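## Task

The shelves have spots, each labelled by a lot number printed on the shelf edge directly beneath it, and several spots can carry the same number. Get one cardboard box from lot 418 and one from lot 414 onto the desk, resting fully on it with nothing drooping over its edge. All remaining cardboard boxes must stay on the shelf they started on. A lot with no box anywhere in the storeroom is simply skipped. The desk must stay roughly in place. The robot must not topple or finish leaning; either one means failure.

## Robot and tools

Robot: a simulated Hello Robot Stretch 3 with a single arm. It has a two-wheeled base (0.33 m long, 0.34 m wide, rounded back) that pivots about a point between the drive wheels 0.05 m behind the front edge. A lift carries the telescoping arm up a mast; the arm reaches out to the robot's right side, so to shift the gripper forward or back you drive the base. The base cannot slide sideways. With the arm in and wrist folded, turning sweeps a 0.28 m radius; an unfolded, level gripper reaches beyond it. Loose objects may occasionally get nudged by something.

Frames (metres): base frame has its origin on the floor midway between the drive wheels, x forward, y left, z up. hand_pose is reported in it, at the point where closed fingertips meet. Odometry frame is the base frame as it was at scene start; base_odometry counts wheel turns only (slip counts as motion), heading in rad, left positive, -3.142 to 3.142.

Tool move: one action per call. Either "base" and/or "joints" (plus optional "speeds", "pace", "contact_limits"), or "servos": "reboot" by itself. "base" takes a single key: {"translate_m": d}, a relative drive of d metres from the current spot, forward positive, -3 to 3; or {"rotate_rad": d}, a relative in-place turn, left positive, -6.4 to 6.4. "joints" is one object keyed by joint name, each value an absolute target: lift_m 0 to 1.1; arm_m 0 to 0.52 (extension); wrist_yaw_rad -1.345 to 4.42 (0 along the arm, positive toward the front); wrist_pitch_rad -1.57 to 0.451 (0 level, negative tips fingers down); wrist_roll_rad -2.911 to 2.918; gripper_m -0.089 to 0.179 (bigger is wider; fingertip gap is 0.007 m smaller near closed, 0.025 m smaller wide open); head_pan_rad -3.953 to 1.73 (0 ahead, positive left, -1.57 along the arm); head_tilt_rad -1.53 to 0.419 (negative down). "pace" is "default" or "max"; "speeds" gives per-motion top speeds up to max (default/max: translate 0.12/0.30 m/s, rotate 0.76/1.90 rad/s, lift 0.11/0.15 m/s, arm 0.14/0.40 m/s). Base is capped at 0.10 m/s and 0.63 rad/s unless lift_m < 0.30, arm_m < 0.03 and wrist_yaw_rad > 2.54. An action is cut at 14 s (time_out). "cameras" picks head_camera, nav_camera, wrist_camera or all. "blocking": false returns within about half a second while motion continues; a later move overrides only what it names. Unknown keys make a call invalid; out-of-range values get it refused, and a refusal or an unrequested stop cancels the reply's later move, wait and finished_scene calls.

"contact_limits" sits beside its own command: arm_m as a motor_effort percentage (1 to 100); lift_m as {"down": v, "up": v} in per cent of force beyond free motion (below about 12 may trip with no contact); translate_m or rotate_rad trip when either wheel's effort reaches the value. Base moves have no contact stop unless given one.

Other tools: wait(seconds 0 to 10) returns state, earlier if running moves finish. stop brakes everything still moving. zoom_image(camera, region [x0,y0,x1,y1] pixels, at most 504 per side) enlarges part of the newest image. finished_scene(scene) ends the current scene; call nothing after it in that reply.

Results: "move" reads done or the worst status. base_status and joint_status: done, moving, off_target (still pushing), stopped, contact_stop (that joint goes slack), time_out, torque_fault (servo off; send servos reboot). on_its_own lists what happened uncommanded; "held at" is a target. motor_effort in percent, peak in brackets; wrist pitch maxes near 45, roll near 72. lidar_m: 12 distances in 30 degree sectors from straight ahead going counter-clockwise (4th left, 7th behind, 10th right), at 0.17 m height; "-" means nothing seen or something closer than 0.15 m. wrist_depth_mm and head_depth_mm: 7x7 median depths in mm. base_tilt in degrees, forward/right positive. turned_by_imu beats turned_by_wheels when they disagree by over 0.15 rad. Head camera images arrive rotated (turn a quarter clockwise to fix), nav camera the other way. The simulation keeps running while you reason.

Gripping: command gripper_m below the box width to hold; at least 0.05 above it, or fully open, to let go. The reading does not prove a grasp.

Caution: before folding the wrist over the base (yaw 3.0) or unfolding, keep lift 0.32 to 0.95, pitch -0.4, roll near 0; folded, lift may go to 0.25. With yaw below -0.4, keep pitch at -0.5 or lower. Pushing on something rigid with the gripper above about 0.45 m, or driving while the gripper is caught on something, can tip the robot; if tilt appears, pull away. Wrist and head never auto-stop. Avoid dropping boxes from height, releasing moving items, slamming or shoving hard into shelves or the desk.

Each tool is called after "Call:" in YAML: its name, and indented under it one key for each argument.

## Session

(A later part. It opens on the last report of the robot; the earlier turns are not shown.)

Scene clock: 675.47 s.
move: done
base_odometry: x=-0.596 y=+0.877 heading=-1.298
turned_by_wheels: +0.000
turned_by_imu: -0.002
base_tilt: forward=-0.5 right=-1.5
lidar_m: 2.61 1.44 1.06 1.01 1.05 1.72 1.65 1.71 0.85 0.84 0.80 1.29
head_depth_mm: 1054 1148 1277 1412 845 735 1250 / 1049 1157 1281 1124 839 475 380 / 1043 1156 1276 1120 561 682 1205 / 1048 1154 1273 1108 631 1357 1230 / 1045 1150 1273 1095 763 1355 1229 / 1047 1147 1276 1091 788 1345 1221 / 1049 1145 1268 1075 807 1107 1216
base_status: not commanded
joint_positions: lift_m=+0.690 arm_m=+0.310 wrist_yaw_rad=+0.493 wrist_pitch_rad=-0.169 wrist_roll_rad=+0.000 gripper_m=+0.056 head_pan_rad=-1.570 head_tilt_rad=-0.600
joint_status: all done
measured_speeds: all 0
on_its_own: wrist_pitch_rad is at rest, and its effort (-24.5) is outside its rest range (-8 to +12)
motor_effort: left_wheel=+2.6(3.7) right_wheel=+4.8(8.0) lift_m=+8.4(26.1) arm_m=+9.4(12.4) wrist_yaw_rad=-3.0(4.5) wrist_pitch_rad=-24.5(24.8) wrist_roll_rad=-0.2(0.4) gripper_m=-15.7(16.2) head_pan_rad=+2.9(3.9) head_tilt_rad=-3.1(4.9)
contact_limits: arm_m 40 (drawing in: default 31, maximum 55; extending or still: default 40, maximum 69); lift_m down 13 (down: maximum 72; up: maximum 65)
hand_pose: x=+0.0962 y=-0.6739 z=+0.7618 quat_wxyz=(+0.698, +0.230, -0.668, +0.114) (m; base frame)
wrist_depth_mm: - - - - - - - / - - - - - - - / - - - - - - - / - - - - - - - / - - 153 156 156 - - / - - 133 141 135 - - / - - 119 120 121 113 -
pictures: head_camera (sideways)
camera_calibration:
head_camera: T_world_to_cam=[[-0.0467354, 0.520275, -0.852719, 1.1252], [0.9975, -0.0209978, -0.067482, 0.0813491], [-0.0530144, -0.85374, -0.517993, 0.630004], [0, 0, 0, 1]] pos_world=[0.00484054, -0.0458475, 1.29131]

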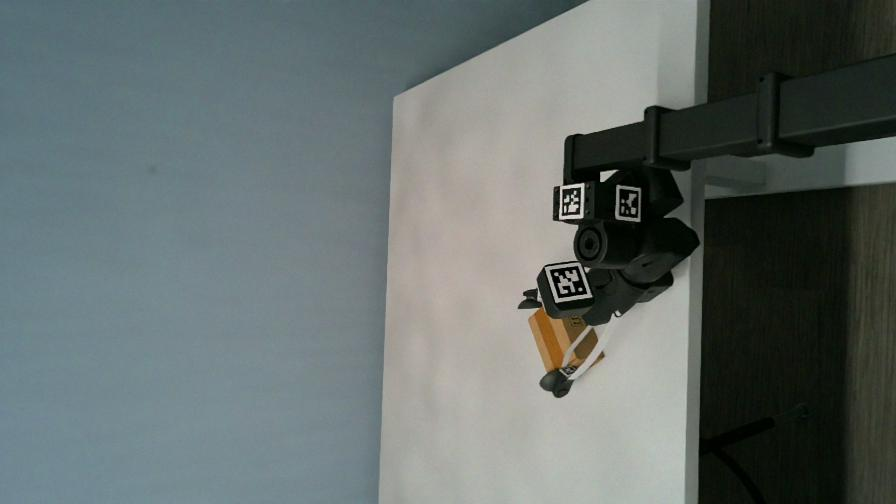

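Contact at about hand z≈.76, lift ≈.725; raise a bit then release.

Call:
move:
  joints: {"lift_m":0.725}

Call:
move:
  joints: {"gripper_m":0.179}
  cameras: ["wrist_camera"]

Call:
move:
  joints: {"lift_m":0.85}

Call:
move:
  joints: {"arm_m":0,"head_pan_rad":-1.3}
  cameras: ["nav_camera","head_camera"]

Scene clock: 683.93 s.
move: done
base_odometry: x=-0.596 y=+0.877 heading=-1.298
turned_by_wheels: +0.000
turned_by_imu: +0.000
base_tilt: forward=-0.3 right=-1.2
lidar_m: 2.63 1.44 1.06 1.01 1.05 1.71 1.65 1.71 0.85 0.84 0.80 1.29
head_depth_mm: 1044 1144 1273 1411 843 732 1217 / 1041 1151 1275 1118 808 409 353 / 1042 1151 1271 1111 536 701 1201 / 1047 1152 1275 1103 568 1355 1225 / 1050 1145 1273 1089 740 1346 1222 / 1043 1147 1278 1076 785 1334 1216 / 1045 1143 1277 1071 807 1105 1215
base_status: not commanded
joint_positions: lift_m=+0.725 arm_m=+0.310 wrist_yaw_rad=+0.493 wrist_pitch_rad=-0.304 wrist_roll_rad=+0.000 gripper_m=+0.056 head_pan_rad=-1.570 head_tilt_rad=-0.600
joint_status: all done
measured_speeds: all 0
motor_effort: left_wheel=+2.7(2.9) right_wheel=+1.9(5.5) lift_m=+29.8(32.0) arm_m=+6.4(7.9) wrist_yaw_rad=-3.7(4.2) wrist_pitch_rad=+0.2(24.5) wrist_roll_rad=-0.2(0.4) gripper_m=-15.5(15.8) head_pan_rad=+2.6(3.1) head_tilt_rad=-3.2(3.8)
contact_limits: arm_m 40 (drawing in: default 31, maximum 55; extending or still: default 40, maximum 69)
hand_pose: x=+0.0909 y=-0.6640 z=+0.7641 quat_wxyz=(+0.704, +0.275, -0.651, +0.067) (m; base frame)
wrist_depth_mm: - - - - - - - / - - - - - - - / - - - - - - - / - - - - - - - / - - 152 158 152 - - / - - 131 140 135 - - / - - 120 122 122 - -
pictures: none

Scene clock: 685.70 s.
move: done
base_odometry: x=-0.596 y=+0.877 heading=-1.298
turned_by_wheels: +0.000
turned_by_imu: +0.000
base_tilt: forward=-0.3 right=-1.2
lidar_m: 2.62 1.44 1.06 1.01 1.05 1.72 1.65 1.71 0.85 0.84 0.80 1.29
head_depth_mm: 1048 1151 1275 1418 844 732 1212 / 1045 1152 1269 1126 807 409 353 / 1047 1146 1275 1113 537 701 1205 / 1043 1151 1267 1103 567 1357 1228 / 1044 1145 1263 1092 739 1355 1225 / 1043 1142 1273 1080 784 1349 1213 / 1042 1141 1274 1070 805 1104 1208
base_status: not commanded
joint_positions: lift_m=+0.725 arm_m=+0.310 wrist_yaw_rad=+0.493 wrist_pitch_rad=-0.313 wrist_roll_rad=+0.000 gripper_m=+0.179 head_pan_rad=-1.570 head_tilt_rad=-0.600
joint_status: all done
measured_speeds: all 0
motor_effort: left_wheel=+2.9(3.2) right_wheel=+2.1(2.1) lift_m=+27.2(30.1) arm_m=+5.3(7.0) wrist_yaw_rad=-2.7(4.8) wrist_pitch_rad=+2.0(2.0) wrist_roll_rad=-0.1(0.4) gripper_m=+1.0(83.3) head_pan_rad=+2.4(3.2) head_tilt_rad=-2.5(3.6)
contact_limits: arm_m 40 (drawing in: default 31, maximum 55; extending or still: default 40, maximum 69)
hand_pose: x=+0.0904 y=-0.6632 z=+0.7619 quat_wxyz=(+0.705, +0.277, -0.650, +0.063) (m; base frame)
wrist_depth_mm: - - - - - - - / - - - - - - - / - - - - - - - / - - - - - - - / - 142 155 155 154 - - / - 126 134 137 133 - - / - - 121 121 121 - 105
pictures: wrist_camera
camera_calibration:
wrist_camera: T_world_to_cam=[[-0.861386, -0.507483, -0.021773, -0.235481], [-0.233435, 0.433566, -0.870361, 1.00428], [0.451134, -0.744635, -0.491932, 0.00633947], [0, 0, 0, 1]] pos_world=[0.0287336, -0.550204, 0.872077]

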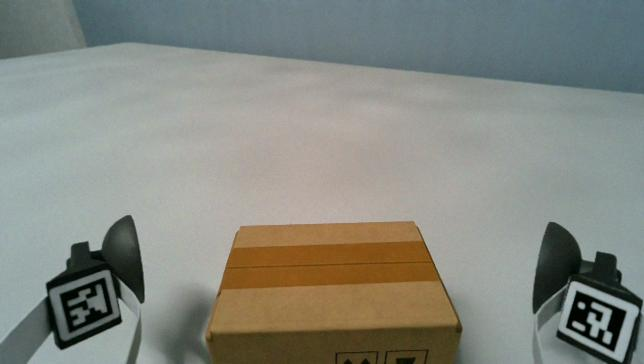

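Scene clock: 687.67 s.
move: done
base_odometry: x=-0.596 y=+0.877 heading=-1.298
turned_by_wheels: +0.000
turned_by_imu: +0.000
base_tilt: forward=-0.4 right=-1.3
lidar_m: 2.63 1.44 1.06 1.01 1.05 1.71 1.65 1.71 0.85 0.85 0.80 1.29
head_depth_mm: 1048 1144 1279 1416 346 288 - / 1044 1149 1274 472 359 706 1239 / 1048 1151 1277 465 772 724 1207 / 1044 1144 1269 554 743 1346 1227 / 1040 1154 1270 1038 765 1346 1225 / 1040 1144 1269 1079 809 1346 1218 / 1045 1147 1279 1069 806 1104 1219
base_status: not commanded
joint_positions: lift_m=+0.850 arm_m=+0.310 wrist_yaw_rad=+0.493 wrist_pitch_rad=-0.314 wrist_roll_rad=+0.000 gripper_m=+0.179 head_pan_rad=-1.570 head_tilt_rad=-0.600
joint_status: all done
measured_speeds: all 0
motor_effort: left_wheel=+2.5(3.0) right_wheel=+2.1(2.4) lift_m=+30.0(33.8) arm_m=+4.1(5.8) wrist_yaw_rad=-3.0(4.8) wrist_pitch_rad=+2.1(2.2) wrist_roll_rad=+0.0(0.5) gripper_m=+0.6(1.2) head_pan_rad=+2.6(3.1) head_tilt_rad=-2.7(3.3)
contact_limits: arm_m 40 (drawing in: default 31, maximum 55; extending or still: default 40, maximum 69)
hand_pose: x=+0.0904 y=-0.6632 z=+0.8867 quat_wxyz=(+0.705, +0.278, -0.650, +0.063) (m; base frame)
wrist_depth_mm: - - - - - - - / - - - - - - - / - - - - - - - / - - - - - - - / - 143 - - - - - / - 126 - - - - - / - - - - - - 105
pictures: none

Scene clock: 691.17 s.
move: done
base_odometry: x=-0.596 y=+0.877 heading=-1.298
turned_by_wheels: +0.000
turned_by_imu: +0.000
base_tilt: forward=-0.2 right=-1.2
lidar_m: 2.63 1.44 1.06 1.01 1.05 1.71 1.65 1.71 0.85 0.84 0.80 1.29
head_depth_mm: 1003 1093 1196 1136 844 689 1228 / 1033 1123 1228 1123 833 688 1217 / 1056 1155 1271 1111 783 665 292 / 1081 1189 1325 1099 812 718 321 / 1112 1216 1346 1094 815 1354 1192 / 1142 1269 1376 1081 812 1126 1219 / 1177 1295 1402 1070 806 1368 1212
base_status: not commanded
joint_positions: lift_m=+0.850 arm_m=+0.001 wrist_yaw_rad=+0.493 wrist_pitch_rad=-0.314 wrist_roll_rad=+0.000 gripper_m=+0.179 head_pan_rad=-1.299 head_tilt_rad=-0.600
joint_status: all done
measured_speeds: all 0
motor_effort: left_wheel=+2.7(3.0) right_wheel=+1.3(2.3) lift_m=+29.8(31.0) arm_m=-13.3(14.8) wrist_yaw_rad=-3.8(4.3) wrist_pitch_rad=+2.1(2.2) wrist_roll_rad=-0.2(0.4) gripper_m=+0.9(1.1) head_pan_rad=-3.0(4.5) head_tilt_rad=-1.6(3.1)
hand_pose: x=+0.0903 y=-0.3538 z=+0.8867 quat_wxyz=(+0.705, +0.278, -0.650, +0.063) (m; base frame)
wrist_depth_mm: - - - - - - - / - - - - - - - / 724 681 - - - - - / - - - - 445 - - / - - - - 419 414 - / 123 - - - - - - / - - - - - - 105
pictures: head_camera (sideways), nav_camera (sideways)
camera_calibration:
head_camera: T_world_to_cam=[[-0.184032, 0.488864, -0.852727, 1.12605], [0.966835, 0.24634, -0.0674324, 0.0814555], [0.177096, -0.836856, -0.517985, 0.628603], [0, 0, 0, 1]] pos_world=[0.0171512, -0.0444989, 1.29131]
nav_camera: T_world_to_cam=[[0.161892, -0.518351, 0.839704, -1.05052], [-0.958478, -0.28503, 0.00884175, 0.0444878], [0.234758, -0.806269, -0.542972, 0.658448], [0, 0, 0, 1]] pos_world=[0.0581359, -0.000971857, 1.23925]

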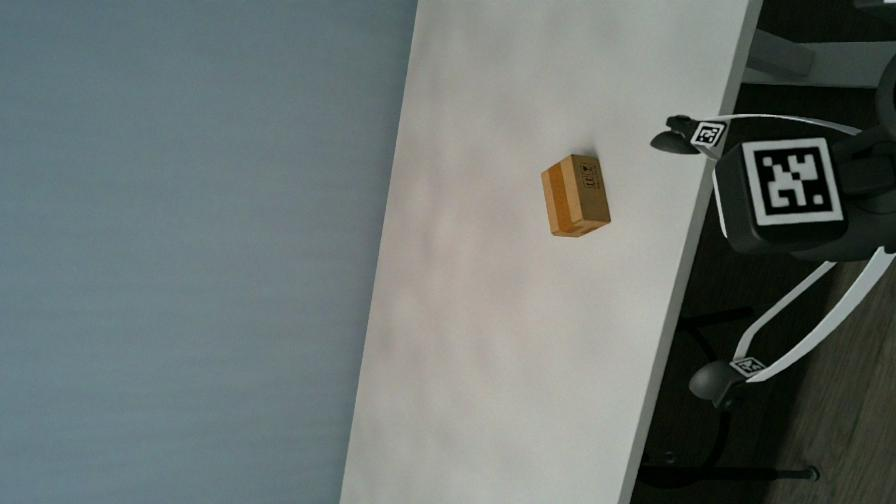

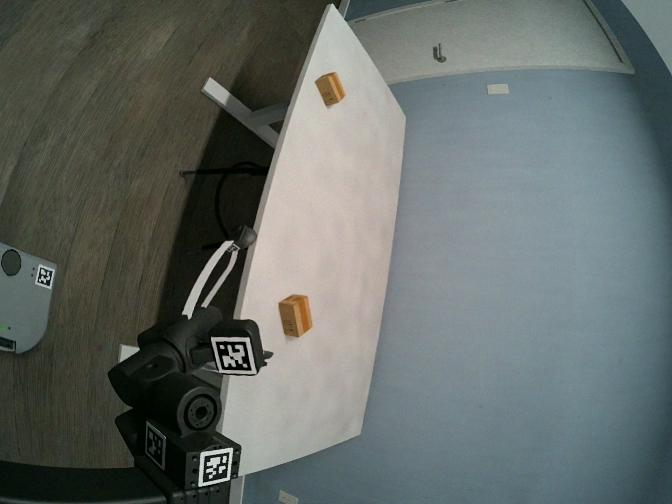

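Call:
finished_scene:
  scene: 2

The scene is finished: the task was done.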